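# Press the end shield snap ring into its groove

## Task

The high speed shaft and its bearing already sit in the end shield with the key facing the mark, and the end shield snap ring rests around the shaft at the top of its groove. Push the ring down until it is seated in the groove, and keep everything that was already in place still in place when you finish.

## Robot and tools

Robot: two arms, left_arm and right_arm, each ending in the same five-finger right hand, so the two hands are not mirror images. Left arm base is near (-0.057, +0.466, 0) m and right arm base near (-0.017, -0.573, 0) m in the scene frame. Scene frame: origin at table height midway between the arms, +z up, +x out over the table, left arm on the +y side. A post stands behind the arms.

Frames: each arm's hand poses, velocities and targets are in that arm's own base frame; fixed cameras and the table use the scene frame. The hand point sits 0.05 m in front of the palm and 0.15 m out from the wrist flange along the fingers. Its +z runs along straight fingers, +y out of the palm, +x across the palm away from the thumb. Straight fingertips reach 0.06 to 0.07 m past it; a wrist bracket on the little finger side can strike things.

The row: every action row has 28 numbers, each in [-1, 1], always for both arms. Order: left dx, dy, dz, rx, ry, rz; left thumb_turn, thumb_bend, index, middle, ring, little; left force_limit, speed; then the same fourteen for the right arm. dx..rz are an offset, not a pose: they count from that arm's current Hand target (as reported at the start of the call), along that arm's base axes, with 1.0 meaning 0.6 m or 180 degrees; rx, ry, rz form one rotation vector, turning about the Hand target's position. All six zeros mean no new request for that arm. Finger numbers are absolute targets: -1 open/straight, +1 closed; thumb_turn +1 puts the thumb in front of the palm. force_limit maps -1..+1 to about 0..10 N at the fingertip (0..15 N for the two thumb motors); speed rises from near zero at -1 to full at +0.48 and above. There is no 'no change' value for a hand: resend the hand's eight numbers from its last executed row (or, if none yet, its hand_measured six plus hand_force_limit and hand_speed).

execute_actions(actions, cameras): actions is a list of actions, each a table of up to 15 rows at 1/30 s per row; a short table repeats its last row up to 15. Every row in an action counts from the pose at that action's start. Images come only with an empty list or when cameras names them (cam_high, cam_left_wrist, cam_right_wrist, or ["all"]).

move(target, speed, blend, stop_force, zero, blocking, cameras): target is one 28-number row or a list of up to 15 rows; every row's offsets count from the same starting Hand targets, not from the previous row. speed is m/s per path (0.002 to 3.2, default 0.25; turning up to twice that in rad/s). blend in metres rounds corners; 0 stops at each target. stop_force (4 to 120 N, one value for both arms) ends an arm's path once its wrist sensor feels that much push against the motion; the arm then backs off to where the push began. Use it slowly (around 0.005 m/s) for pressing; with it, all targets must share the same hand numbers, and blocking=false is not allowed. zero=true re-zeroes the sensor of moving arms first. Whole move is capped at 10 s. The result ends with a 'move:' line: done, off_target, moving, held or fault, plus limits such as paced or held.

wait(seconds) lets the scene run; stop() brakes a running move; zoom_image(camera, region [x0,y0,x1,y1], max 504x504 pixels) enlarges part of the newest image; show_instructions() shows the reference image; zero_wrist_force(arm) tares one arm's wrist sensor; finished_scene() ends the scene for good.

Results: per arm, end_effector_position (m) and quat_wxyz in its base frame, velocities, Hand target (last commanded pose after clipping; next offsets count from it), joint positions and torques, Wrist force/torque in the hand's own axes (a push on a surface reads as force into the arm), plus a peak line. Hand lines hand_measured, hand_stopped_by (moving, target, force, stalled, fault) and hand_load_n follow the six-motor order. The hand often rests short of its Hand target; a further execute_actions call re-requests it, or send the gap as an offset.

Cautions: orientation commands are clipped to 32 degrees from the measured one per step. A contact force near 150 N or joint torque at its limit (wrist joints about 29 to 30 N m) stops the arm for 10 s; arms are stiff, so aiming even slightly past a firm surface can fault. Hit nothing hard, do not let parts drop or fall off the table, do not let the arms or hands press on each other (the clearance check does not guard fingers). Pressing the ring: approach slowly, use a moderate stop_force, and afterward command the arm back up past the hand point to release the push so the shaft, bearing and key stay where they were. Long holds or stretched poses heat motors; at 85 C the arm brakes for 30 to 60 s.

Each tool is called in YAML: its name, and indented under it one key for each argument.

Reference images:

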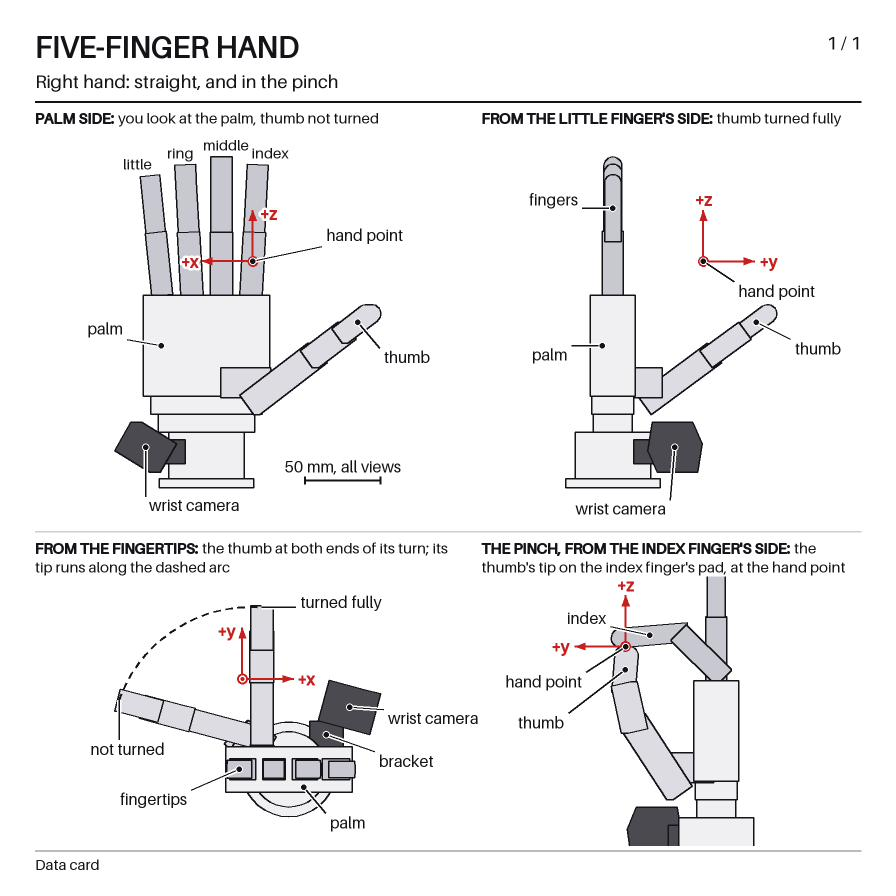

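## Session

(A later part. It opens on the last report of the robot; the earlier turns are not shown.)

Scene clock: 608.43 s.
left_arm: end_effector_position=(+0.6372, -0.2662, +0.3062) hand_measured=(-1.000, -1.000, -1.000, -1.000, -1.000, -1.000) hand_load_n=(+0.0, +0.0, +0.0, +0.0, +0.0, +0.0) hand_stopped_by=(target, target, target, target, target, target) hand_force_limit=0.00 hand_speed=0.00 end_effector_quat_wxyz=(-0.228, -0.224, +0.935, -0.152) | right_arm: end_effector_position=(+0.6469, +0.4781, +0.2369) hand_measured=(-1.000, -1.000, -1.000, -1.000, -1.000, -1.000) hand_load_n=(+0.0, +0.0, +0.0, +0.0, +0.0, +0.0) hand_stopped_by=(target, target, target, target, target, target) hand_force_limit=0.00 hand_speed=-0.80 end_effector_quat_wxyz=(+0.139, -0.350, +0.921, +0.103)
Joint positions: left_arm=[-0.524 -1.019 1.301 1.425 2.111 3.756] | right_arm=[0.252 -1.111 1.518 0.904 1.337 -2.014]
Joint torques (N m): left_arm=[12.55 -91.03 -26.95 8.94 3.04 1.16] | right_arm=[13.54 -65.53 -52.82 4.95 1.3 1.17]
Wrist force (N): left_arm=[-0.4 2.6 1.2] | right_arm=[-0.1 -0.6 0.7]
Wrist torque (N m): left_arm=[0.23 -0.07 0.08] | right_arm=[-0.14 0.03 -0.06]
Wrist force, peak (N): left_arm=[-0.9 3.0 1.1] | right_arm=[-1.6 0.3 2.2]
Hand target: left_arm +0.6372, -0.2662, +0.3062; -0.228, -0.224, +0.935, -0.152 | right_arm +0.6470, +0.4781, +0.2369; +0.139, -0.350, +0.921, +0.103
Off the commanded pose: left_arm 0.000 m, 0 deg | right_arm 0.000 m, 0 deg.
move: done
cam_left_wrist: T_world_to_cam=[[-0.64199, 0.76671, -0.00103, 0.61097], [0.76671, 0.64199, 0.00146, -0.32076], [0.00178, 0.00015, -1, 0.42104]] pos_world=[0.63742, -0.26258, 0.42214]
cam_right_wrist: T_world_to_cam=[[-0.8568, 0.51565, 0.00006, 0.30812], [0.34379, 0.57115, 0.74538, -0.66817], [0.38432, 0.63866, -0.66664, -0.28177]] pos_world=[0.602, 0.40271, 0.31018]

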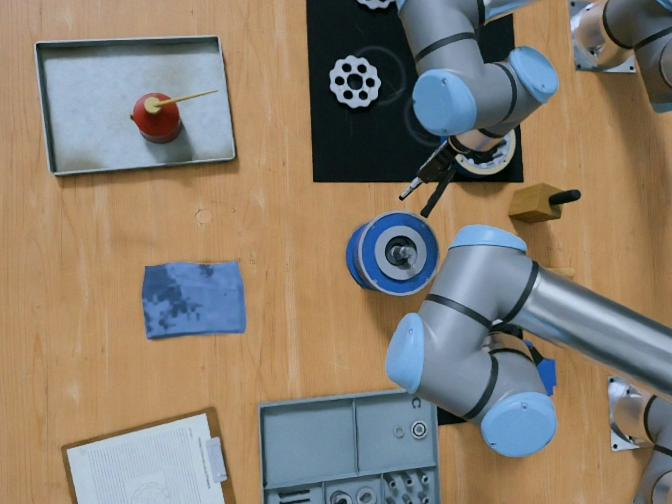

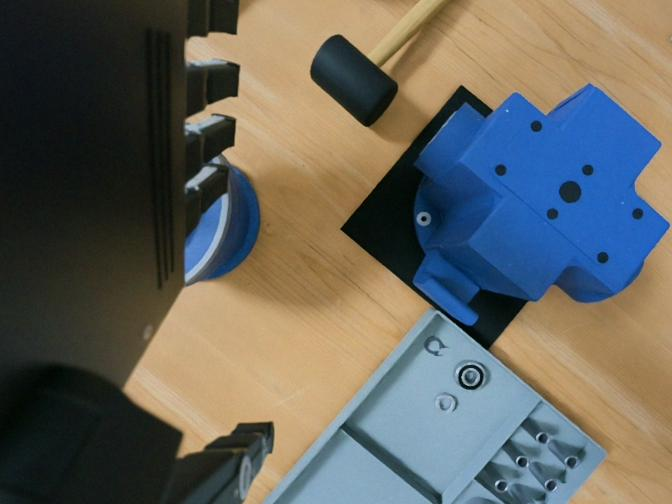

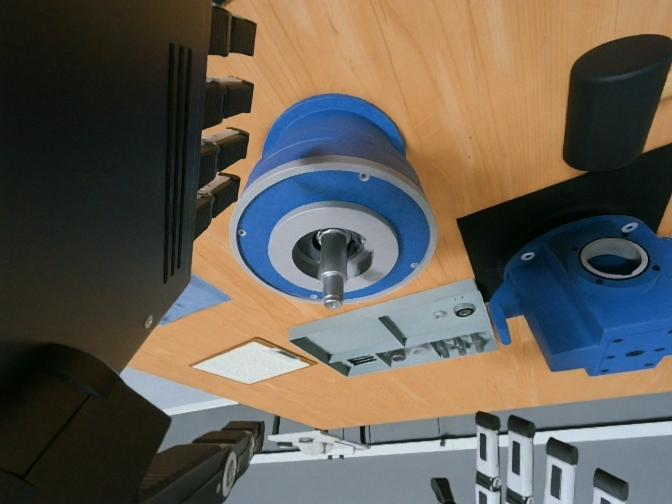

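zoom_image:
  camera: "cam_right_wrist"
  region: [290, 200, 380, 290]

zoom_image:
  camera: "cam_right_wrist"
  region: [335, 220, 375, 260]

zoom_image:
  camera: "cam_right_wrist"
  region: [295, 220, 335, 260]

zoom_image:
  camera: "cam_left_wrist"
  region: [410, 320, 500, 410]

Scaled by 5.600 from the camera's image (finer frame: 960x720).

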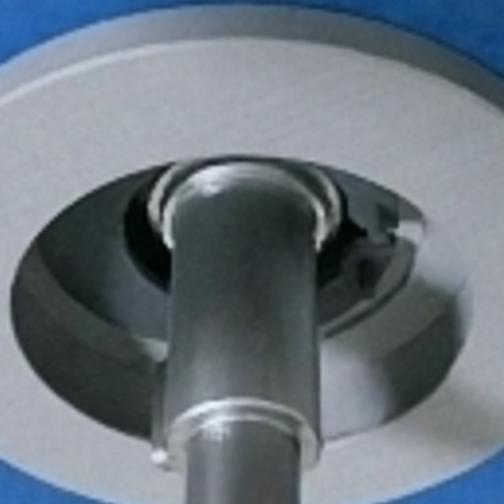

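Scaled by 12.600 from the camera's image (finer frame: 960x720).

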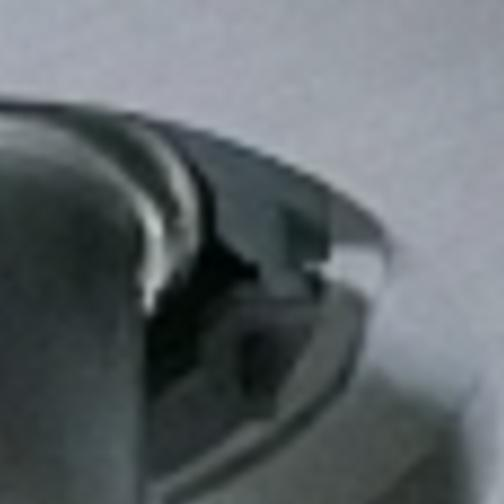

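Scaled by 12.600 from the camera's image (finer frame: 960x720).

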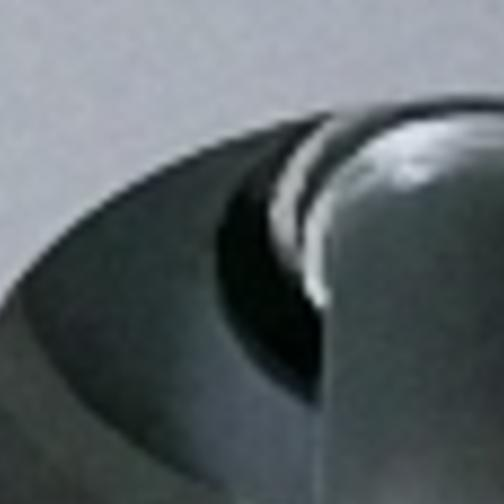

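Scaled by 5.600 from the camera's image (finer frame: 960x720).

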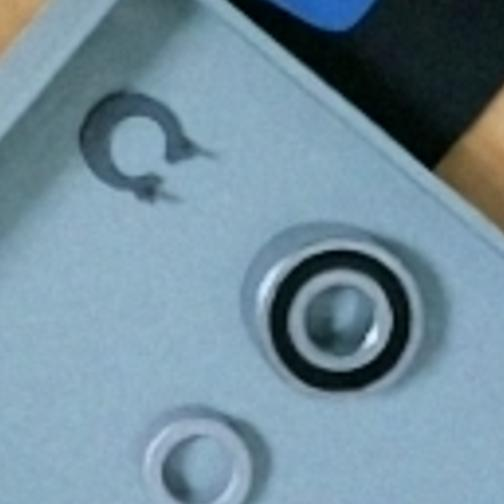

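zoom_image:
  camera: "cam_right_wrist"
  region: [345, 235, 385, 275]

zoom_image:
  camera: "cam_right_wrist"
  region: [345, 250, 395, 300]

zoom_image:
  camera: "cam_right_wrist"
  region: [282, 240, 332, 290]

Scaled by 12.600 from the camera's image (finer frame: 960x720).

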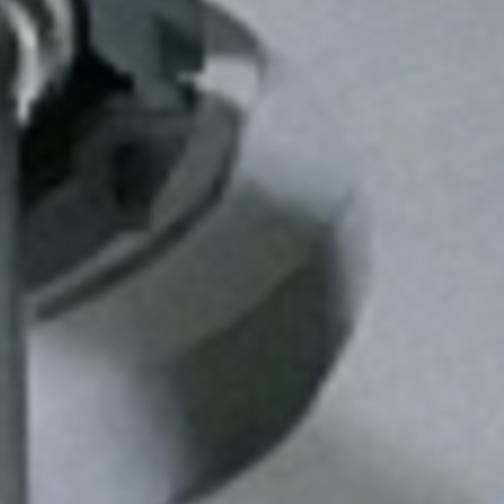

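Scaled by 10.080 from the camera's image (finer frame: 960x720).

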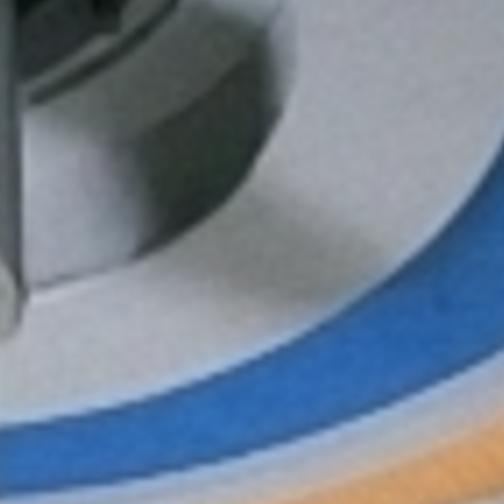

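Scaled by 10.080 from the camera's image (finer frame: 960x720).

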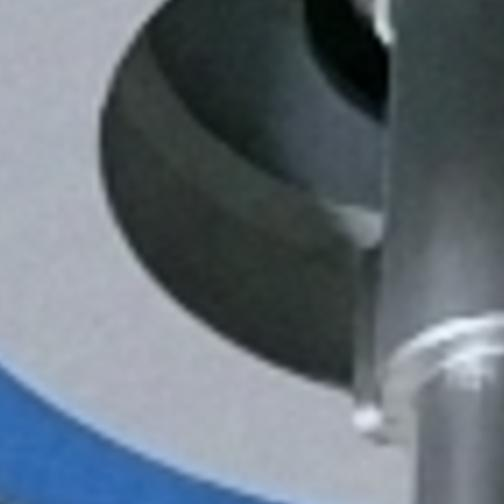

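zoom_image:
  camera: "cam_right_wrist"
  region: [344, 232, 372, 264]

Scaled by 15.750 from the camera's image (finer frame: 960x720).

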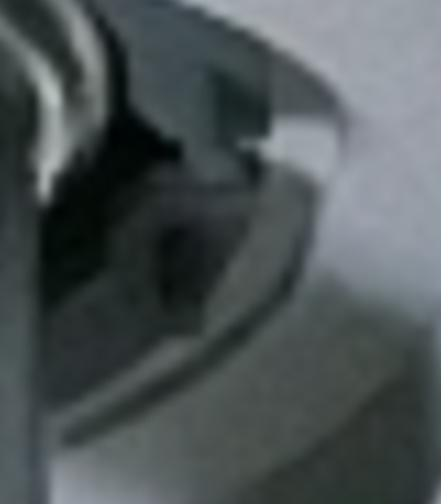

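move:
  target:
    - [0.1147,-0.1657,-0.0103,0.1133,-0.1365,-0.0809,-1,-1,-1,1,1,1,0,-0.3,0,0,0,0,0,0,-1,-1,-1,-1,-1,-1,0,-0.8]
  speed: 0.25

move:
  target:
    - [0,0,-0.16,0,0,0,-1,-1,-1,1,1,1,0,-0.3,0,0,0,0,0,0,-1,-1,-1,-1,-1,-1,0,-0.8]
  speed: 0.12
  cameras: ["cam_right_wrist"]

zoom_image:
  camera: "cam_right_wrist"
  region: [290, 200, 380, 290]

Scene clock: 625.43 s.
left_arm: end_effector_position=(+0.6982, -0.3545, +0.3010) hand_measured=(-1.000, -1.000, -1.000, +1.000, +1.000, +1.000) hand_load_n=(+0.0, +0.0, +0.0, +0.0, +0.0, +0.0) hand_stopped_by=(target, target, target, target, target, target) hand_force_limit=0.00 hand_speed=-0.30 end_effector_quat_wxyz=(-0.026, -0.119, +0.992, -0.018) | right_arm: end_effector_position=(+0.6470, +0.4781, +0.2369) hand_measured=(-1.000, -1.000, -1.000, -1.000, -1.000, -1.000) hand_load_n=(+0.0, +0.0, +0.0, +0.0, +0.0, +0.0) hand_stopped_by=(target, target, target, target, target, target) hand_force_limit=0.00 hand_speed=-0.80 end_effector_quat_wxyz=(+0.139, -0.350, +0.921, +0.103)
Joint positions: left_arm=[-0.75 -0.968 1.17 1.375 1.633 3.725] | right_arm=[0.252 -1.111 1.518 0.904 1.337 -2.014]
Joint torques (N m): left_arm=[-14.41 -77.37 -41.68 8.72 -0.5 -1.01] | right_arm=[13.63 -63.52 -52.32 6.49 -0.24 1.14]
Wrist force (N): left_arm=[-0.3 1.5 1.6] | right_arm=[0.1 -0.4 1.1]
Wrist torque (N m): left_arm=[0.11 -0.05 0.21] | right_arm=[-0.13 0.01 -0.04]
Wrist force, peak (N): left_arm=[-0.8 4.0 0.3] | right_arm=[0.3 -0.7 1.1]
Hand target: left_arm +0.6982, -0.3546, +0.3010; -0.026, -0.119, +0.992, -0.018 (not the last commanded pose) | right_arm +0.6470, +0.4781, +0.2369; +0.139, -0.350, +0.921, +0.103
Off the commanded pose: left_arm 0.014 m, 4 deg | right_arm 0.000 m, 0 deg.
move: held (left_arm; a check stopped the path); limits=held
pose unreachable (left arm): on one or more control steps of this call, first in action 0 (counted from 0), this arm could not follow its commanded pose, so it was not sent that pose on those steps. It may still have moved: this result reports where it is.
cause: moving toward the commanded pose would bring a part of the arm too close to another arm (a part of this arm just beyond joint 3 (elbow) and a part of the right arm just beyond its joint 5 (wrist 2), where that arm would come to rest).

Scene clock: 625.93 s.
left_arm: end_effector_position=(+0.6981, -0.3545, +0.2992) hand_measured=(-1.000, -1.000, -1.000, +1.000, +1.000, +1.000) hand_load_n=(+0.0, +0.0, -0.5, +0.0, +0.0, +0.0) hand_stopped_by=(target, target, target, target, target, target) hand_force_limit=0.00 hand_speed=-0.30 end_effector_quat_wxyz=(-0.026, -0.119, +0.992, -0.018) | right_arm: end_effector_position=(+0.6470, +0.4781, +0.2369) hand_measured=(-1.000, -1.000, -1.000, -1.000, -1.000, -1.000) hand_load_n=(+0.0, +0.0, +0.0, +0.0, +0.0, +0.0) hand_stopped_by=(target, target, target, target, target, target) hand_force_limit=0.00 hand_speed=-0.80 end_effector_quat_wxyz=(+0.139, -0.350, +0.921, +0.103)
Joint positions: left_arm=[-0.75 -0.967 1.172 1.372 1.634 3.725] | right_arm=[0.252 -1.111 1.518 0.904 1.337 -2.014]
Joint torques (N m): left_arm=[-7.72 -87.21 -28.41 1.27 -0.61 -1.06] | right_arm=[15.55 -65.49 -51.44 6.6 -0.33 1.19]
Wrist force (N): left_arm=[-0.2 2.2 1.1] | right_arm=[0.2 -0.7 0.7]
Wrist torque (N m): left_arm=[0.24 -0.06 0.23] | right_arm=[-0.14 0.00 -0.04]
Wrist force, peak (N): left_arm=[-0.5 1.9 3.2] | right_arm=[0.2 -0.4 1.1]
Hand target: left_arm +0.6982, -0.3545, +0.2991; -0.026, -0.119, +0.992, -0.018 (not the last commanded pose) | right_arm +0.6470, +0.4781, +0.2369; +0.139, -0.350, +0.921, +0.103
Off the commanded pose: left_arm 0.094 m, 0 deg | right_arm 0.000 m, 0 deg.
move: held (left_arm; a check stopped the path); limits=held
pose unreachable (left arm): on one or more control steps of this call, first in action 0 (counted from 0), this arm could not follow its commanded pose, so it was not sent that pose on those steps. It may still have moved: this result reports where it is.
cause: moving toward the commanded pose would bring a part of the arm too close to another arm (a part of this arm just beyond joint 3 (elbow) and a part of the right arm just beyond its joint 4 (wrist 1), where that arm would come to rest).
cam_right_wrist: T_world_to_cam=[[-0.8568, 0.51564, 0.00018, 0.30803], [0.34391, 0.57118, 0.74531, -0.66828], [0.38421, 0.63864, -0.66672, -0.28174]] pos_world=[0.602, 0.40281, 0.31018]

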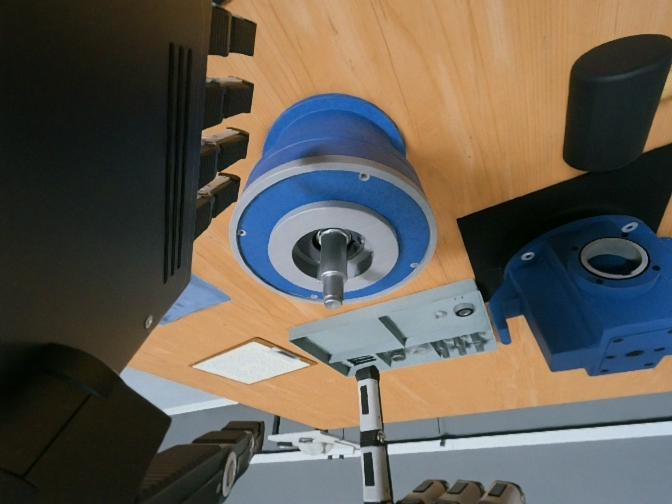

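Scaled by 5.600 from the camera's image (finer frame: 960x720).

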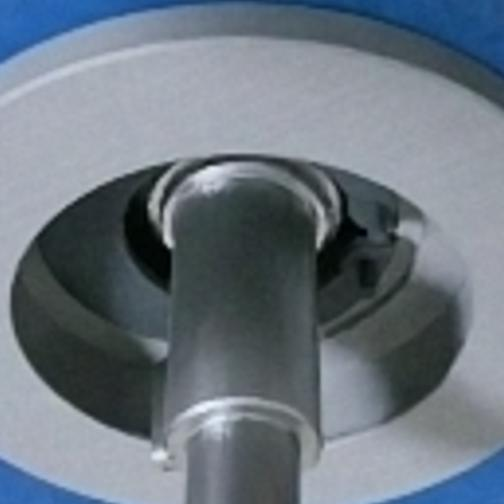

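move:
  target:
    - [0,0,0,0,0,0,-1,-1,-1,1,1,1,0,-0.3,-0.083,-0.117,0.05,0,0,0,-1,-1,-1,-1,-1,-1,0,-0.8]
  speed: 0.2

Scene clock: 627.20 s.
left_arm: end_effector_position=(+0.6982, -0.3545, +0.2991) hand_measured=(-1.000, -1.000, -1.000, +1.000, +1.000, +1.000) hand_load_n=(+0.0, -0.5, +0.0, +0.0, +0.0, +0.0) hand_stopped_by=(target, target, target, target, target, target) hand_force_limit=0.00 hand_speed=-0.30 end_effector_quat_wxyz=(-0.026, -0.119, +0.992, -0.018) | right_arm: end_effector_position=(+0.5972, +0.4080, +0.2670) hand_measured=(-1.000, -1.000, -1.000, -1.000, -1.000, -1.000) hand_load_n=(+0.0, +0.0, +0.0, +0.0, +0.0, +0.0) hand_stopped_by=(target, target, target, target, target, target) hand_force_limit=0.00 hand_speed=-0.80 end_effector_quat_wxyz=(+0.139, -0.350, +0.921, +0.103)
Joint positions: left_arm=[-0.75 -0.967 1.172 1.372 1.634 3.725] | right_arm=[0.161 -1.246 1.661 0.918 1.315 -2.105]
Joint torques (N m): left_arm=[-9.33 -87.29 -28.01 0.54 -0.97 -0.9] | right_arm=[-8.7 -79.25 -35.34 -1.14 1.33 -1.49]
Wrist force (N): left_arm=[-0.3 2.2 1.2] | right_arm=[0.2 -0.5 0.9]
Wrist torque (N m): left_arm=[0.23 -0.05 0.23] | right_arm=[-0.15 0.01 0.11]
Wrist force, peak (N): left_arm=[-0.2 2.3 1.5] | right_arm=[-1.3 -0.7 2.2]
Hand target: left_arm +0.6982, -0.3545, +0.2991; -0.026, -0.119, +0.992, -0.018 | right_arm +0.5972, +0.4079, +0.2669; +0.139, -0.350, +0.921, +0.103
Off the commanded pose: left_arm 0.000 m, 0 deg | right_arm 0.000 m, 0 deg.
move: done

move:
  target:
    - [0.013,-0.0185,0,0.0131,-0.0153,-0.0094,-1,-1,-1,1,1,1,0,-0.3,0,0,0,0,0,0,-1,-1,-1,-1,-1,-1,0,-0.8]
    - [0.013,-0.0185,-0.1585,0.0131,-0.0153,-0.0094,-1,-1,-1,1,1,1,0,-0.3,0,0,0,0,0,0,-1,-1,-1,-1,-1,-1,0,-0.8]
  speed: 0.12
  cameras: ["cam_right_wrist"]

zoom_image:
  camera: "cam_right_wrist"
  region: [290, 200, 390, 300]

Scene clock: 629.67 s.
left_arm: end_effector_position=(+0.7060, -0.3656, +0.2040) hand_measured=(-1.000, -1.000, -1.000, +1.000, +1.000, +1.000) hand_load_n=(+0.0, +0.0, +0.0, +0.0, +0.0, +0.0) hand_stopped_by=(target, target, target, target, target, target) hand_force_limit=0.00 hand_speed=-0.30 end_effector_quat_wxyz=(+0.000, -0.104, +0.995, +0.000) | right_arm: end_effector_position=(+0.5972, +0.4079, +0.2669) hand_measured=(-1.000, -1.000, -1.000, -1.000, -1.000, -1.000) hand_load_n=(+0.0, +0.0, +0.0, +0.5, +0.0, +0.0) hand_stopped_by=(target, target, target, target, target, target) hand_force_limit=0.00 hand_speed=-0.80 end_effector_quat_wxyz=(+0.139, -0.350, +0.921, +0.103)
Joint positions: left_arm=[-0.776 -0.911 1.257 1.225 1.571 3.728] | right_arm=[0.161 -1.246 1.661 0.918 1.315 -2.105]
Joint torques (N m): left_arm=[18.4 -88.72 -33.99 6.16 -0.77 -1.06] | right_arm=[-9.57 -83.3 -27.48 -1.07 1.33 -1.28]
Wrist force (N): left_arm=[0.1 2.5 2.0] | right_arm=[0.0 -0.3 0.7]
Wrist torque (N m): left_arm=[0.17 -0.08 0.27] | right_arm=[-0.12 0.03 0.10]
Wrist force, peak (N): left_arm=[0.5 2.5 3.5] | right_arm=[-0.1 -0.4 1.2]
Hand target: left_arm +0.7060, -0.3656, +0.2040; +0.000, -0.104, +0.995, +0.000 | right_arm +0.5972, +0.4079, +0.2669; +0.139, -0.350, +0.921, +0.103
Off the commanded pose: left_arm 0.000 m, 0 deg | right_arm 0.000 m, 0 deg.
move: done
cam_right_wrist: T_world_to_cam=[[-0.8568, 0.51564, 0.00018, 0.30156], [0.34391, 0.57118, 0.74531, -0.63342], [0.38421, 0.63864, -0.66672, -0.19777]] pos_world=[0.5522, 0.33261, 0.34018]

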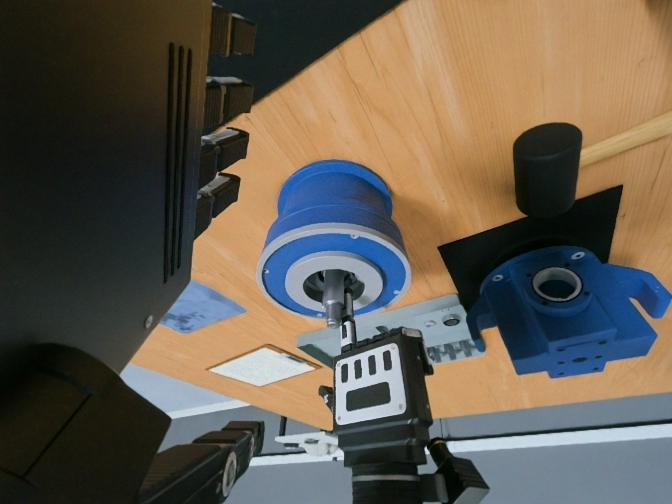

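Scaled by 5.040 from the camera's image (finer frame: 960x720).

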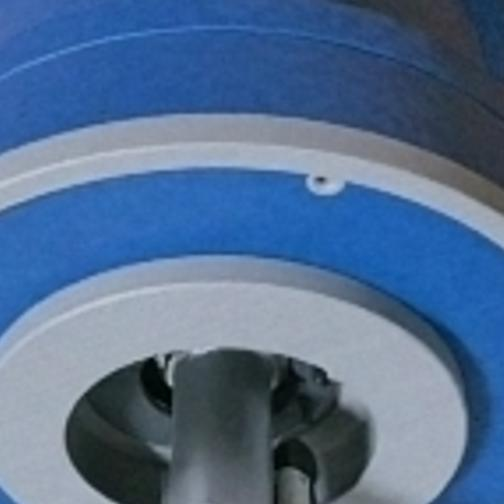

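zoom_image:
  camera: "cam_right_wrist"
  region: [320, 262, 370, 312]

move:
  target: [0,0,-0.03,0,0,0,-1,-1,-1,1,1,1,0,-0.3,0,0,0,0,0,0,-1,-1,-1,-1,-1,-1,0,-0.8]
  speed: 0.01
  stop_force: 12
  cameras: ["cam_right_wrist"]

zoom_image:
  camera: "cam_right_wrist"
  region: [320, 262, 370, 312]

Scaled by 10.080 from the camera's image (finer frame: 960x720).

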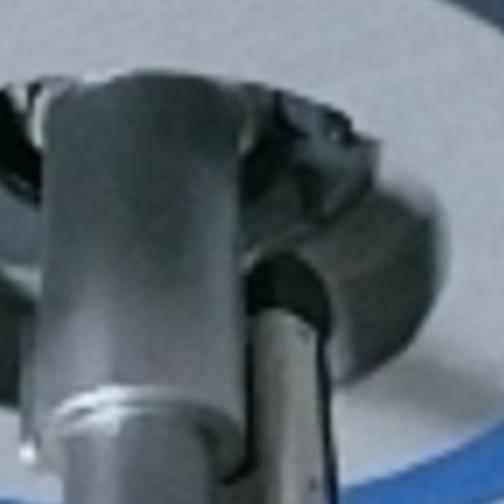

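Scene clock: 632.57 s.
left_arm: end_effector_position=(+0.7060, -0.3656, +0.1907) hand_measured=(-1.000, -1.000, -1.000, +1.000, +1.000, +1.000) hand_load_n=(+0.0, +0.0, +0.0, +0.0, +0.0, +0.0) hand_stopped_by=(target, target, target, target, target, target) hand_force_limit=0.00 hand_speed=-0.30 end_effector_quat_wxyz=(+0.000, -0.104, +0.995, +0.000) | right_arm: end_effector_position=(+0.5972, +0.4079, +0.2669) hand_measured=(-1.000, -1.000, -1.000, -1.000, -1.000, -1.000) hand_load_n=(+0.0, +0.0, +0.0, +0.0, +0.0, +0.0) hand_stopped_by=(target, target, target, target, target, target) hand_force_limit=0.00 hand_speed=-0.80 end_effector_quat_wxyz=(+0.139, -0.350, +0.921, +0.103)
Joint positions: left_arm=[-0.776 -0.903 1.269 1.206 1.571 3.728] | right_arm=[0.161 -1.246 1.661 0.918 1.315 -2.105]
Joint torques (N m): left_arm=[17.87 -86.24 -34.4 5.92 0.08 1.03] | right_arm=[-10.84 -80.6 -27.24 -0.78 1.24 -1.45]
Wrist force (N): left_arm=[0.5 2.5 -14.2] | right_arm=[0.1 -0.6 0.8]
Wrist torque (N m): left_arm=[1.04 -0.06 0.29] | right_arm=[-0.16 0.03 0.09]
Wrist force, peak (N): left_arm=[0.4 2.7 -19.9] | right_arm=[0.1 -0.6 1.0]
Hand target: left_arm +0.7060, -0.3656, +0.1908; +0.000, -0.104, +0.995, +0.000 (not the last commanded pose) | right_arm +0.5972, +0.4079, +0.2669; +0.139, -0.350, +0.921, +0.103
Off the commanded pose: left_arm 0.005 m, 0 deg | right_arm 0.000 m, 0 deg.
move: contact (left_arm)
cam_right_wrist: T_world_to_cam=[[-0.8568, 0.51564, 0.00018, 0.30156], [0.34391, 0.57118, 0.74531, -0.63342], [0.38421, 0.63864, -0.66672, -0.19777]] pos_world=[0.5522, 0.33261, 0.34018]

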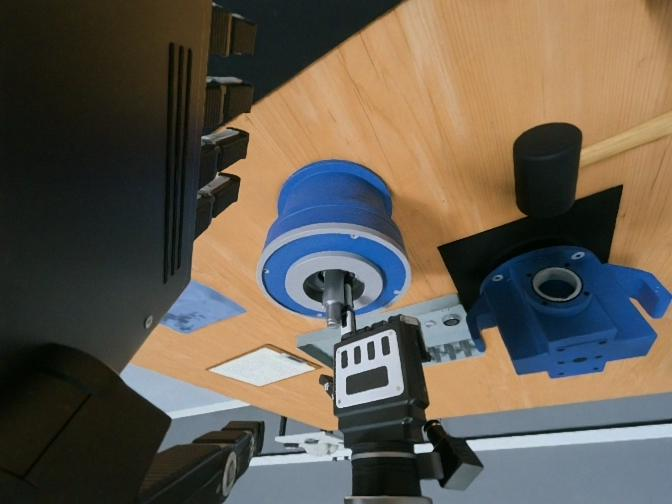

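Scaled by 10.080 from the camera's image (finer frame: 960x720).

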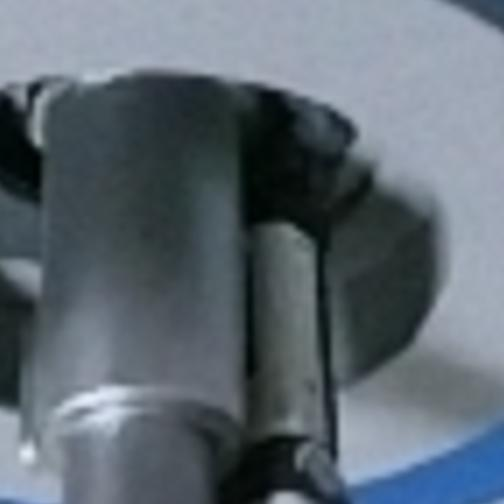

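move:
  target: [-0.0017,0.0082,-0.0014,0,0,0,-1,-1,-1,1,1,1,0,-0.3,0,0,0,0,0,0,-1,-1,-1,-1,-1,-1,0,-0.8]
  speed: 0.01
  cameras: ["cam_right_wrist"]

zoom_image:
  camera: "cam_right_wrist"
  region: [320, 262, 370, 312]

Scene clock: 633.73 s.
left_arm: end_effector_position=(+0.7049, -0.3606, +0.1898) hand_measured=(-1.000, -1.000, -1.000, +1.000, +1.000, +1.000) hand_load_n=(+0.0, +0.0, +0.0, +0.5, +0.0, +0.0) hand_stopped_by=(target, target, target, target, target, target) hand_force_limit=0.00 hand_speed=-0.30 end_effector_quat_wxyz=(+0.000, -0.104, +0.995, +0.000) | right_arm: end_effector_position=(+0.5972, +0.4079, +0.2669) hand_measured=(-1.000, -1.000, -1.000, -1.000, -1.000, -1.000) hand_load_n=(+0.0, +0.0, +0.0, +0.0, +0.0, +0.0) hand_stopped_by=(target, target, target, target, target, target) hand_force_limit=0.00 hand_speed=-0.80 end_effector_quat_wxyz=(+0.139, -0.350, +0.921, +0.103)
Joint positions: left_arm=[-0.772 -0.909 1.279 1.201 1.571 3.732] | right_arm=[0.161 -1.246 1.661 0.918 1.315 -2.105]
Joint torques (N m): left_arm=[4.95 -84.12 -40.12 2.63 0.15 0.02] | right_arm=[-9.54 -82.26 -27.41 -1.06 1.37 -1.39]
Wrist force (N): left_arm=[-0.3 2.2 1.5] | right_arm=[-0.2 -0.4 1.1]
Wrist torque (N m): left_arm=[0.20 -0.04 0.25] | right_arm=[-0.15 0.05 0.08]
Wrist force, peak (N): left_arm=[-0.4 -5.0 -19.4] | right_arm=[0.0 -0.6 1.1]
Hand target: left_arm +0.7050, -0.3607, +0.1899; +0.000, -0.104, +0.995, +0.000 | right_arm +0.5972, +0.4079, +0.2669; +0.139, -0.350, +0.921, +0.103
Off the commanded pose: left_arm 0.000 m, 0 deg | right_arm 0.000 m, 0 deg.
move: done
cam_right_wrist: T_world_to_cam=[[-0.8568, 0.51564, 0.00018, 0.30156], [0.34391, 0.57118, 0.74531, -0.63342], [0.38421, 0.63864, -0.66672, -0.19777]] pos_world=[0.5522, 0.33261, 0.34018]

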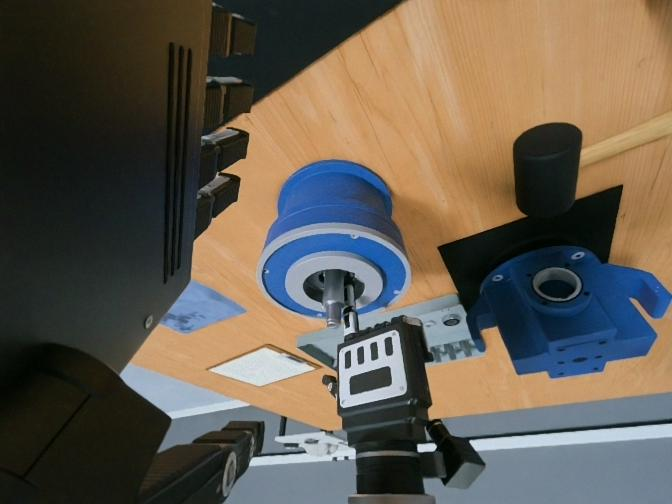

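Scaled by 10.080 from the camera's image (finer frame: 960x720).

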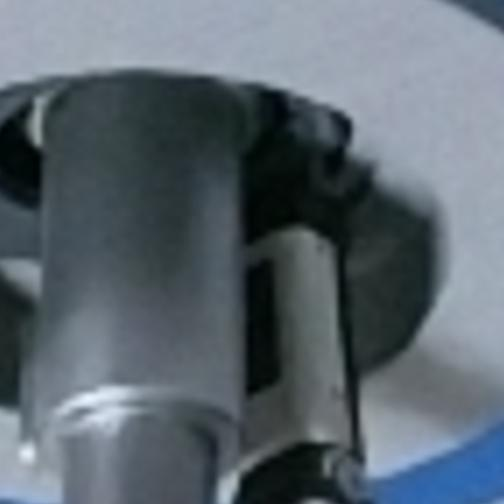

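move:
  target:
    - [0,0,0.18,0,0,0,-1,-1,-1,1,1,1,0,-0.3,-0.1,-0.09,0.03,0,0,0,-1,-1,-1,-1,-1,-1,0,-0.8]
    - [0.0375,-0.1373,0.18,-0.0944,0.1493,0,-1,-1,-1,1,1,1,0,-0.3,-0.1,-0.09,0.03,0,0,0,-1,-1,-1,-1,-1,-1,0,-0.8]
    - [0.0375,-0.1373,0.074,-0.0944,0.1493,0,-1,-1,-1,1,1,1,0,-0.3,-0.1,-0.09,0.03,0,0,0,-1,-1,-1,-1,-1,-1,0,-0.8]
  speed: 0.3
  cameras: ["cam_left_wrist"]

zoom_image:
  camera: "cam_left_wrist"
  region: [275, 190, 395, 310]

Scene clock: 647.33 s.
left_arm: end_effector_position=(+0.7274, -0.4431, +0.2345) hand_measured=(-1.000, -1.000, -1.000, +1.000, +1.000, +1.000) hand_load_n=(+0.0, +0.0, +0.0, +0.0, +0.0, +0.0) hand_stopped_by=(target, target, target, target, target, target) hand_force_limit=0.00 hand_speed=-0.30 end_effector_quat_wxyz=(-0.246, -0.100, +0.957, -0.121) | right_arm: end_effector_position=(+0.5372, +0.3539, +0.2849) hand_measured=(-1.000, -1.000, -1.000, -1.000, -1.000, -1.000) hand_load_n=(+0.5, +0.0, +0.0, +0.0, +0.0, +0.0) hand_stopped_by=(target, target, target, target, target, target) hand_force_limit=0.00 hand_speed=-0.80 end_effector_quat_wxyz=(+0.139, -0.350, +0.921, +0.103)
Joint positions: left_arm=[-0.661 -0.677 0.856 1.6 2.089 3.897] | right_arm=[0.078 -1.377 1.802 0.93 1.296 -2.189]
Joint torques (N m): left_arm=[-17.08 -97.5 -28.01 1.26 2.38 -1] | right_arm=[-9.22 -69.25 -26.31 -0.98 1.44 -1.64]
Wrist force (N): left_arm=[-0.5 2.6 1.4] | right_arm=[0.0 -0.4 0.6]
Wrist torque (N m): left_arm=[0.22 -0.05 0.10] | right_arm=[-0.10 0.01 0.09]
Wrist force, peak (N): left_arm=[-2.5 3.3 3.9] | right_arm=[-1.6 -0.6 1.6]
Hand target: left_arm +0.7275, -0.4431, +0.2343; -0.246, -0.100, +0.957, -0.121 | right_arm +0.5372, +0.3539, +0.2849; +0.139, -0.350, +0.921, +0.103
Off the commanded pose: left_arm 0.000 m, 0 deg | right_arm 0.000 m, 0 deg.
move: done
cam_left_wrist: T_world_to_cam=[[-0.42174, 0.90671, -0.00151, 0.70636], [0.90671, 0.42175, 0.00261, -0.47599], [0.003, -0.00027, -0.99999, 0.34803]] pos_world=[0.72845, -0.43962, 0.35034]

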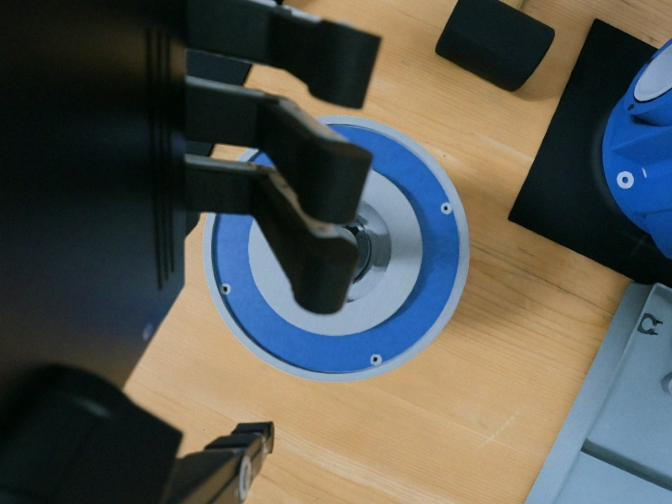

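Scaled by 4.200 from the camera's image (finer frame: 960x720).

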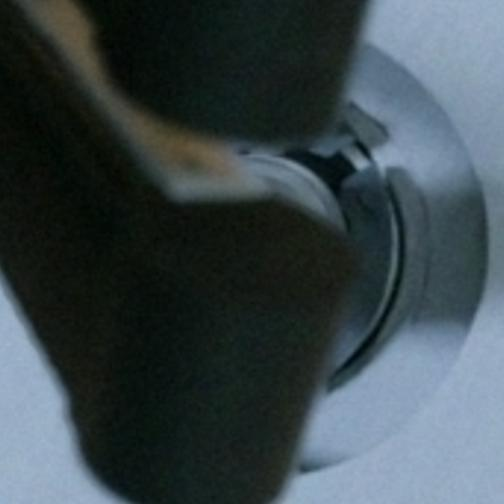

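move:
  target: [0,0,0,0,0,0,-1,-1,-1,-1,-1,-1,0,0,0,0,0,0,0,0,-1,-1,-1,-1,-1,-1,0,-0.8]
  cameras: ["cam_left_wrist"]

zoom_image:
  camera: "cam_left_wrist"
  region: [275, 190, 395, 310]

Scene clock: 650.53 s.
left_arm: end_effector_position=(+0.7275, -0.4431, +0.2343) hand_measured=(-1.000, -1.000, -1.000, -1.000, -1.000, -1.000) hand_load_n=(+0.0, +0.0, +0.0, +0.0, +0.0, +0.0) hand_stopped_by=(target, target, target, target, target, target) hand_force_limit=0.00 hand_speed=0.00 end_effector_quat_wxyz=(-0.246, -0.100, +0.957, -0.121) | right_arm: end_effector_position=(+0.5372, +0.3539, +0.2849) hand_measured=(-1.000, -1.000, -1.000, -1.000, -1.000, -1.000) hand_load_n=(+0.0, +0.0, +0.0, +0.0, +0.0, +0.0) hand_stopped_by=(target, target, target, target, target, target) hand_force_limit=0.00 hand_speed=-0.80 end_effector_quat_wxyz=(+0.139, -0.350, +0.921, +0.103)
Joint positions: left_arm=[-0.661 -0.677 0.856 1.599 2.089 3.897] | right_arm=[0.078 -1.377 1.802 0.93 1.296 -2.189]
Joint torques (N m): left_arm=[-17.06 -93.75 -29.02 0.9 2.68 1.26] | right_arm=[-8.64 -70.78 -26.71 -0.98 1.5 -1.54]
Wrist force (N): left_arm=[-0.4 2.4 1.3] | right_arm=[-0.4 -0.4 0.8]
Wrist torque (N m): left_arm=[0.19 -0.07 0.09] | right_arm=[-0.11 0.07 0.08]
Wrist force, peak (N): left_arm=[-0.5 3.0 1.5] | right_arm=[-0.5 -0.4 1.1]
Hand target: left_arm +0.7275, -0.4431, +0.2343; -0.246, -0.100, +0.957, -0.121 | right_arm +0.5372, +0.3539, +0.2849; +0.139, -0.350, +0.921, +0.103
Off the commanded pose: left_arm 0.000 m, 0 deg | right_arm 0.000 m, 0 deg.
move: done
cam_left_wrist: T_world_to_cam=[[-0.42174, 0.90671, -0.0016, 0.70639], [0.90671, 0.42175, 0.00257, -0.47598], [0.003, -0.00037, -0.99999, 0.34779]] pos_world=[0.72845, -0.43962, 0.35014]

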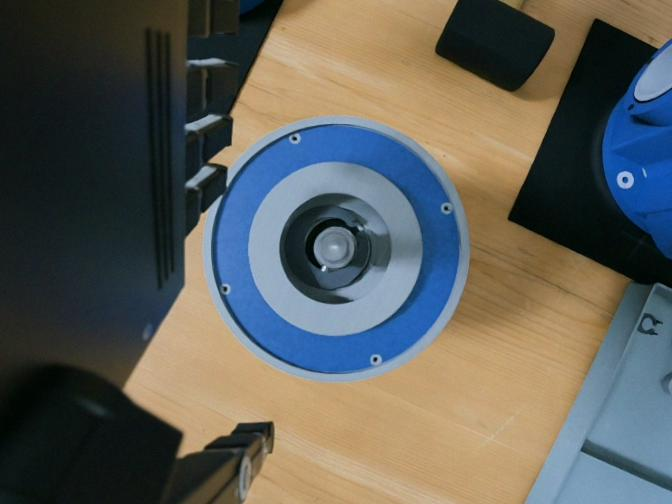

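Scaled by 4.200 from the camera's image (finer frame: 960x720).

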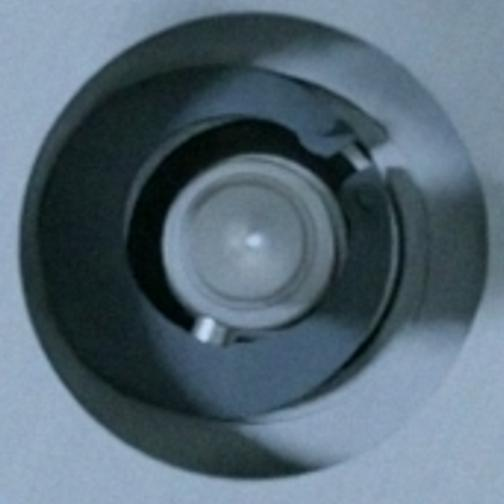

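zoom_image:
  camera: "cam_left_wrist"
  region: [275, 216, 345, 286]

zoom_image:
  camera: "cam_left_wrist"
  region: [325, 200, 395, 270]

Scaled by 7.200 from the camera's image (finer frame: 960x720).

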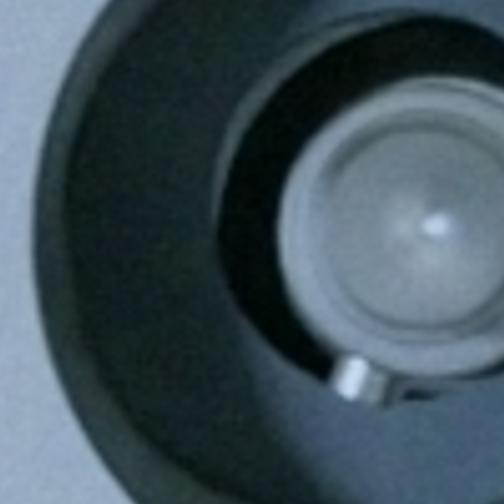

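Scaled by 7.200 from the camera's image (finer frame: 960x720).

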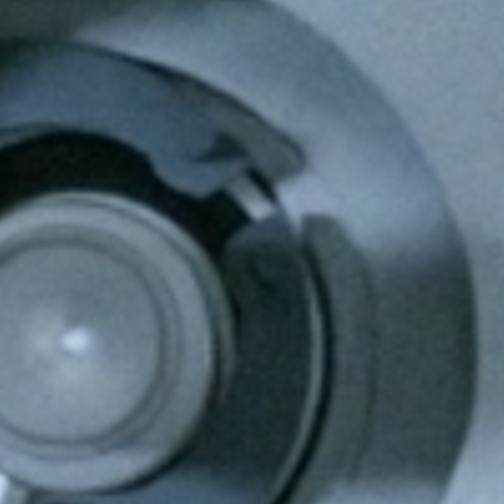

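zoom_image:
  camera: "cam_left_wrist"
  region: [340, 210, 380, 250]

Scaled by 12.600 from the camera's image (finer frame: 960x720).

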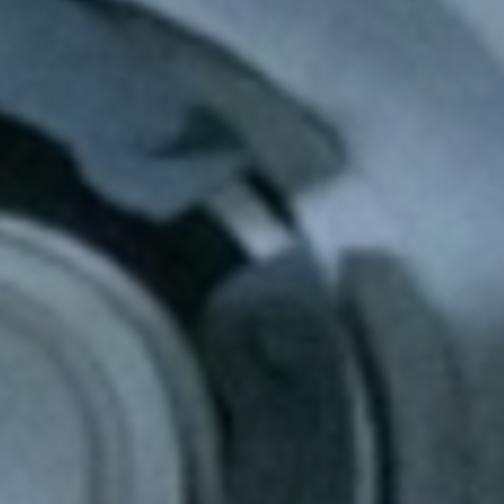

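move:
  target:
    - [0,0,0.1262,0,0,0,-1,-1,-1,1,1,1,0,-0.3,0,0,0,0,0,0,-1,-1,-1,-1,-1,-1,0,-0.8]
    - [-0.1170,0.0737,0.1262,0.1405,-0.1130,0.2064,-1,-1,-1,1,1,1,0,-0.3,0,0,0,0,0,0,-1,-1,-1,-1,-1,-1,0,-0.8]
  speed: 0.25

Scene clock: 670.10 s.
left_arm: end_effector_position=(+0.6572, -0.3990, +0.3101) hand_measured=(-1.000, -1.000, -1.000, +1.000, +1.000, +1.000) hand_load_n=(+0.0, +0.0, +0.0, +0.0, +0.0, +0.0) hand_stopped_by=(target, target, target, target, target, target) hand_force_limit=0.00 hand_speed=-0.30 end_effector_quat_wxyz=(+0.001, -0.423, +0.906, +0.000) | right_arm: end_effector_position=(+0.5372, +0.3539, +0.2849) hand_measured=(-1.000, -1.000, -1.000, -1.000, -1.000, -1.000) hand_load_n=(+0.0, +0.0, +0.0, +0.0, +0.0, +0.0) hand_stopped_by=(target, target, target, target, target, target) hand_force_limit=0.00 hand_speed=-0.80 end_effector_quat_wxyz=(+0.139, -0.350, +0.921, +0.103)
Joint positions: left_arm=[-0.807 -0.938 1.109 1.399 1.569 3.031] | right_arm=[0.078 -1.377 1.802 0.93 1.296 -2.189]
Joint torques (N m): left_arm=[13.44 -81.49 -35.61 8.15 -1.03 -1.55] | right_arm=[-10.31 -70.3 -25.94 -1 1.4 -1.42]
Wrist force (N): left_arm=[0.1 2.2 1.7] | right_arm=[-0.2 -0.7 0.7]
Wrist torque (N m): left_arm=[0.17 -0.10 0.27] | right_arm=[-0.15 0.05 0.07]
Wrist force, peak (N): left_arm=[-1.8 2.9 3.4] | right_arm=[-0.3 -0.7 1.1]
Hand target: left_arm +0.6573, -0.3989, +0.3100; +0.001, -0.423, +0.906, +0.000 | right_arm +0.5372, +0.3539, +0.2849; +0.139, -0.350, +0.921, +0.103
Off the commanded pose: left_arm 0.000 m, 0 deg | right_arm 0.000 m, 0 deg.
move: done

move:
  target: [0,0,-0.1667,0,0,0,-1,-1,-1,1,1,1,0,-0.3,0.1,0.09,-0.03,0,0,0,-1,-1,-1,-1,-1,-1,0,-0.8]
  speed: 0.12
  cameras: ["cam_right_wrist","cam_high"]

zoom_image:
  camera: "cam_right_wrist"
  region: [300, 240, 390, 320]

Scene clock: 671.57 s.
left_arm: end_effector_position=(+0.6573, -0.3989, +0.2326) hand_measured=(-1.000, -1.000, -1.000, +1.000, +1.000, +1.000) hand_load_n=(+0.0, +0.0, +0.0, +0.0, +0.0, +0.0) hand_stopped_by=(target, target, target, target, target, target) hand_force_limit=0.00 hand_speed=-0.30 end_effector_quat_wxyz=(+0.001, -0.423, +0.906, +0.000) | right_arm: end_effector_position=(+0.5760, +0.3890, +0.2732) hand_measured=(-1.000, -1.000, -1.000, -1.000, -1.000, -1.000) hand_load_n=(-0.5, +0.0, +0.0, +0.0, +0.0, +0.0) hand_stopped_by=(target, target, target, target, target, target) hand_force_limit=0.00 hand_speed=-0.80 end_effector_quat_wxyz=(+0.139, -0.350, +0.921, +0.103)
Joint positions: left_arm=[-0.807 -0.906 1.196 1.281 1.569 3.031] | right_arm=[0.134 -1.292 1.713 0.919 1.308 -2.132]
Joint torques (N m): left_arm=[15.03 -90.77 -33.14 6.32 0.41 1.03] | right_arm=[10.3 -53.48 -52.16 7.14 -0.36 1.25]
Wrist force (N): left_arm=[0.4 1.7 1.5] | right_arm=[0.1 -0.4 0.7]
Wrist torque (N m): left_arm=[0.11 -0.15 0.29] | right_arm=[-0.12 0.00 -0.03]
Wrist force, peak (N): left_arm=[-0.3 2.3 3.4] | right_arm=[-2.2 -0.8 2.1]
Hand target: left_arm +0.6573, -0.3989, +0.2326; +0.001, -0.423, +0.906, +0.000 (not the last commanded pose) | right_arm +0.5761, +0.3891, +0.2732; +0.139, -0.350, +0.921, +0.103 (not the last commanded pose)
Off the commanded pose: left_arm 0.023 m, 0 deg | right_arm 0.029 m, 0 deg.
move: held (right_arm; a check stopped the path), off_target (left_arm; braked when a check withheld steps of right_arm); limits=held
pose unreachable (right arm): on one or more control steps of this call, first in action 0 (counted from 0), this arm could not follow its commanded pose, so it was not sent that pose on those steps. It may still have moved: this result reports where it is.
cause: moving toward the commanded pose would bring a part of the arm too close to another arm (a part of this arm just beyond joint 4 (wrist 1) and a part of the left arm just beyond its joint 3 (elbow), 9 mm apart when this arm was first held).
cam_right_wrist: T_world_to_cam=[[-0.85678, 0.51568, 0.0001, 0.29328], [0.34384, 0.57113, 0.74538, -0.6199], [0.38432, 0.63866, -0.66664, -0.17349]] pos_world=[0.5311, 0.31361, 0.34638]
Images, in order (width x height): cam_high 672x504, cam_right_wrist 672x504.

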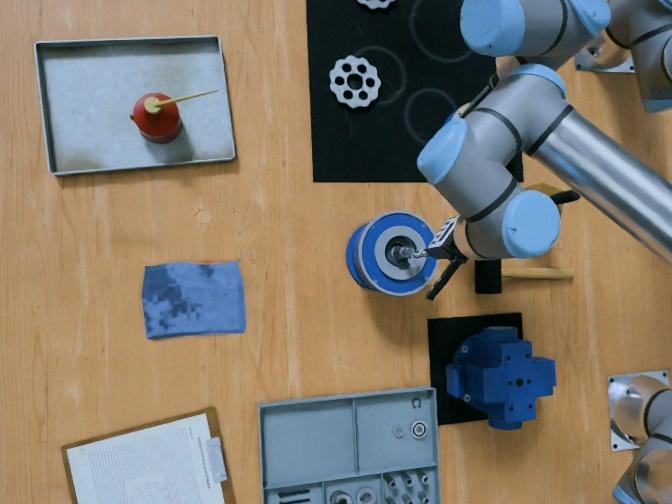

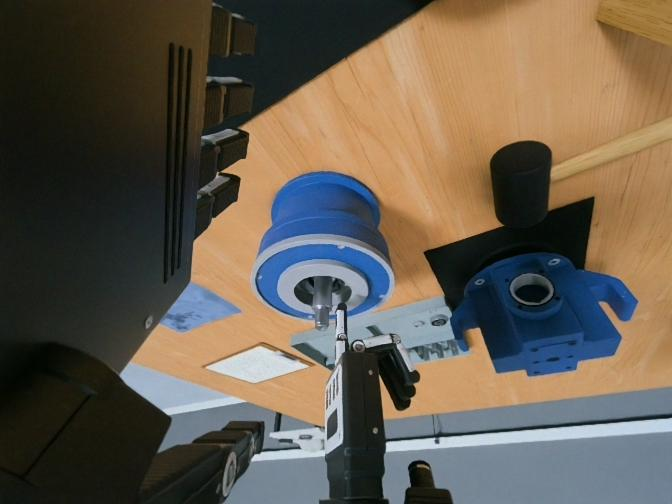

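Scaled by 5.600 from the camera's image (finer frame: 960x720).

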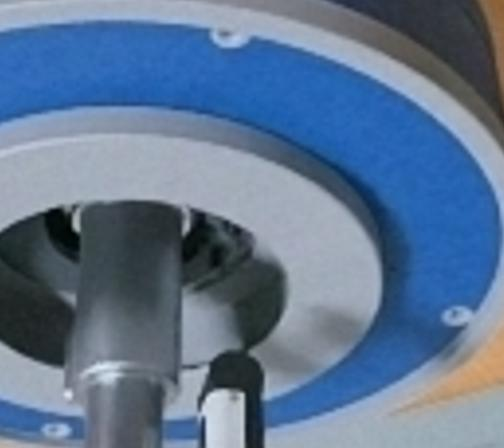

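move:
  target: [0,0,-0.0493,0,0,0,-1,-1,-1,1,1,1,0,-0.3,-0.0648,-0.0587,0.0195,0,0,0,-1,-1,-1,-1,-1,-1,0,-0.8]
  speed: 0.1
  cameras: ["cam_right_wrist"]

zoom_image:
  camera: "cam_right_wrist"
  region: [290, 240, 380, 320]

Scene clock: 673.00 s.
left_arm: end_effector_position=(+0.6573, -0.3989, +0.2029) hand_measured=(-1.000, -1.000, -1.000, +1.000, +1.000, +1.000) hand_load_n=(+0.0, +0.0, +0.0, +0.0, +0.0, +0.0) hand_stopped_by=(target, target, target, target, target, target) hand_force_limit=0.00 hand_speed=-0.30 end_effector_quat_wxyz=(+0.001, -0.423, +0.906, +0.000) | right_arm: end_effector_position=(+0.5371, +0.3538, +0.2849) hand_measured=(-1.000, -1.000, -1.000, -1.000, -1.000, -1.000) hand_load_n=(+0.0, +0.0, +0.0, +0.0, +0.0, +0.0) hand_stopped_by=(target, target, target, target, target, target) hand_force_limit=0.00 hand_speed=-0.80 end_effector_quat_wxyz=(+0.139, -0.350, +0.921, +0.103)
Joint positions: left_arm=[-0.807 -0.89 1.223 1.237 1.569 3.031] | right_arm=[0.078 -1.377 1.803 0.93 1.296 -2.189]
Joint torques (N m): left_arm=[7.39 -101.76 -40.54 9.27 -0.93 1.2] | right_arm=[11.94 -42.73 -49.57 -0.26 0.95 1.27]
Wrist force (N): left_arm=[-0.1 2.1 1.8] | right_arm=[-0.3 -0.3 0.8]
Wrist torque (N m): left_arm=[0.13 -0.09 0.29] | right_arm=[-0.10 0.05 0.08]
Wrist force, peak (N): left_arm=[-0.4 1.8 2.9] | right_arm=[-0.6 -1.0 1.3]
Hand target: left_arm +0.6573, -0.3989, +0.2030; +0.001, -0.423, +0.906, +0.000 | right_arm +0.5372, +0.3538, +0.2849; +0.139, -0.350, +0.921, +0.103
Off the commanded pose: left_arm 0.000 m, 0 deg | right_arm 0.000 m, 0 deg.
move: done
cam_right_wrist: T_world_to_cam=[[-0.85679, 0.51566, 0.00053, 0.27791], [0.34415, 0.57105, 0.7453, -0.59538], [0.38401, 0.63875, -0.66673, -0.1281]] pos_world=[0.4922, 0.27851, 0.35818]

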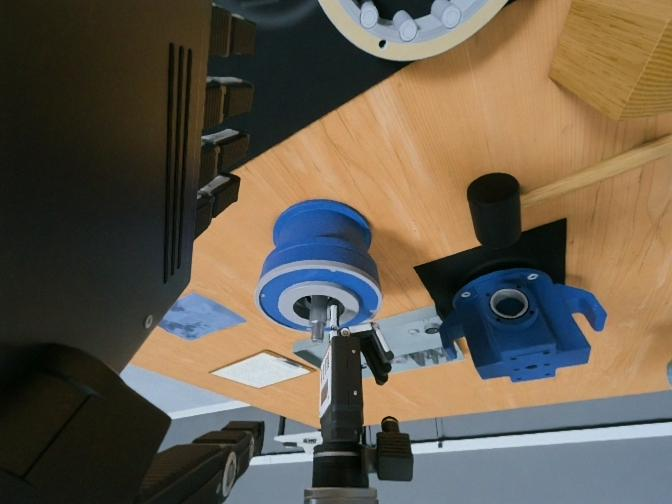

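Scaled by 5.600 from the camera's image (finer frame: 960x720).

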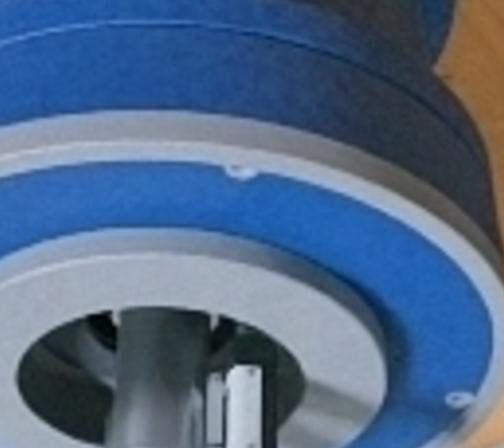

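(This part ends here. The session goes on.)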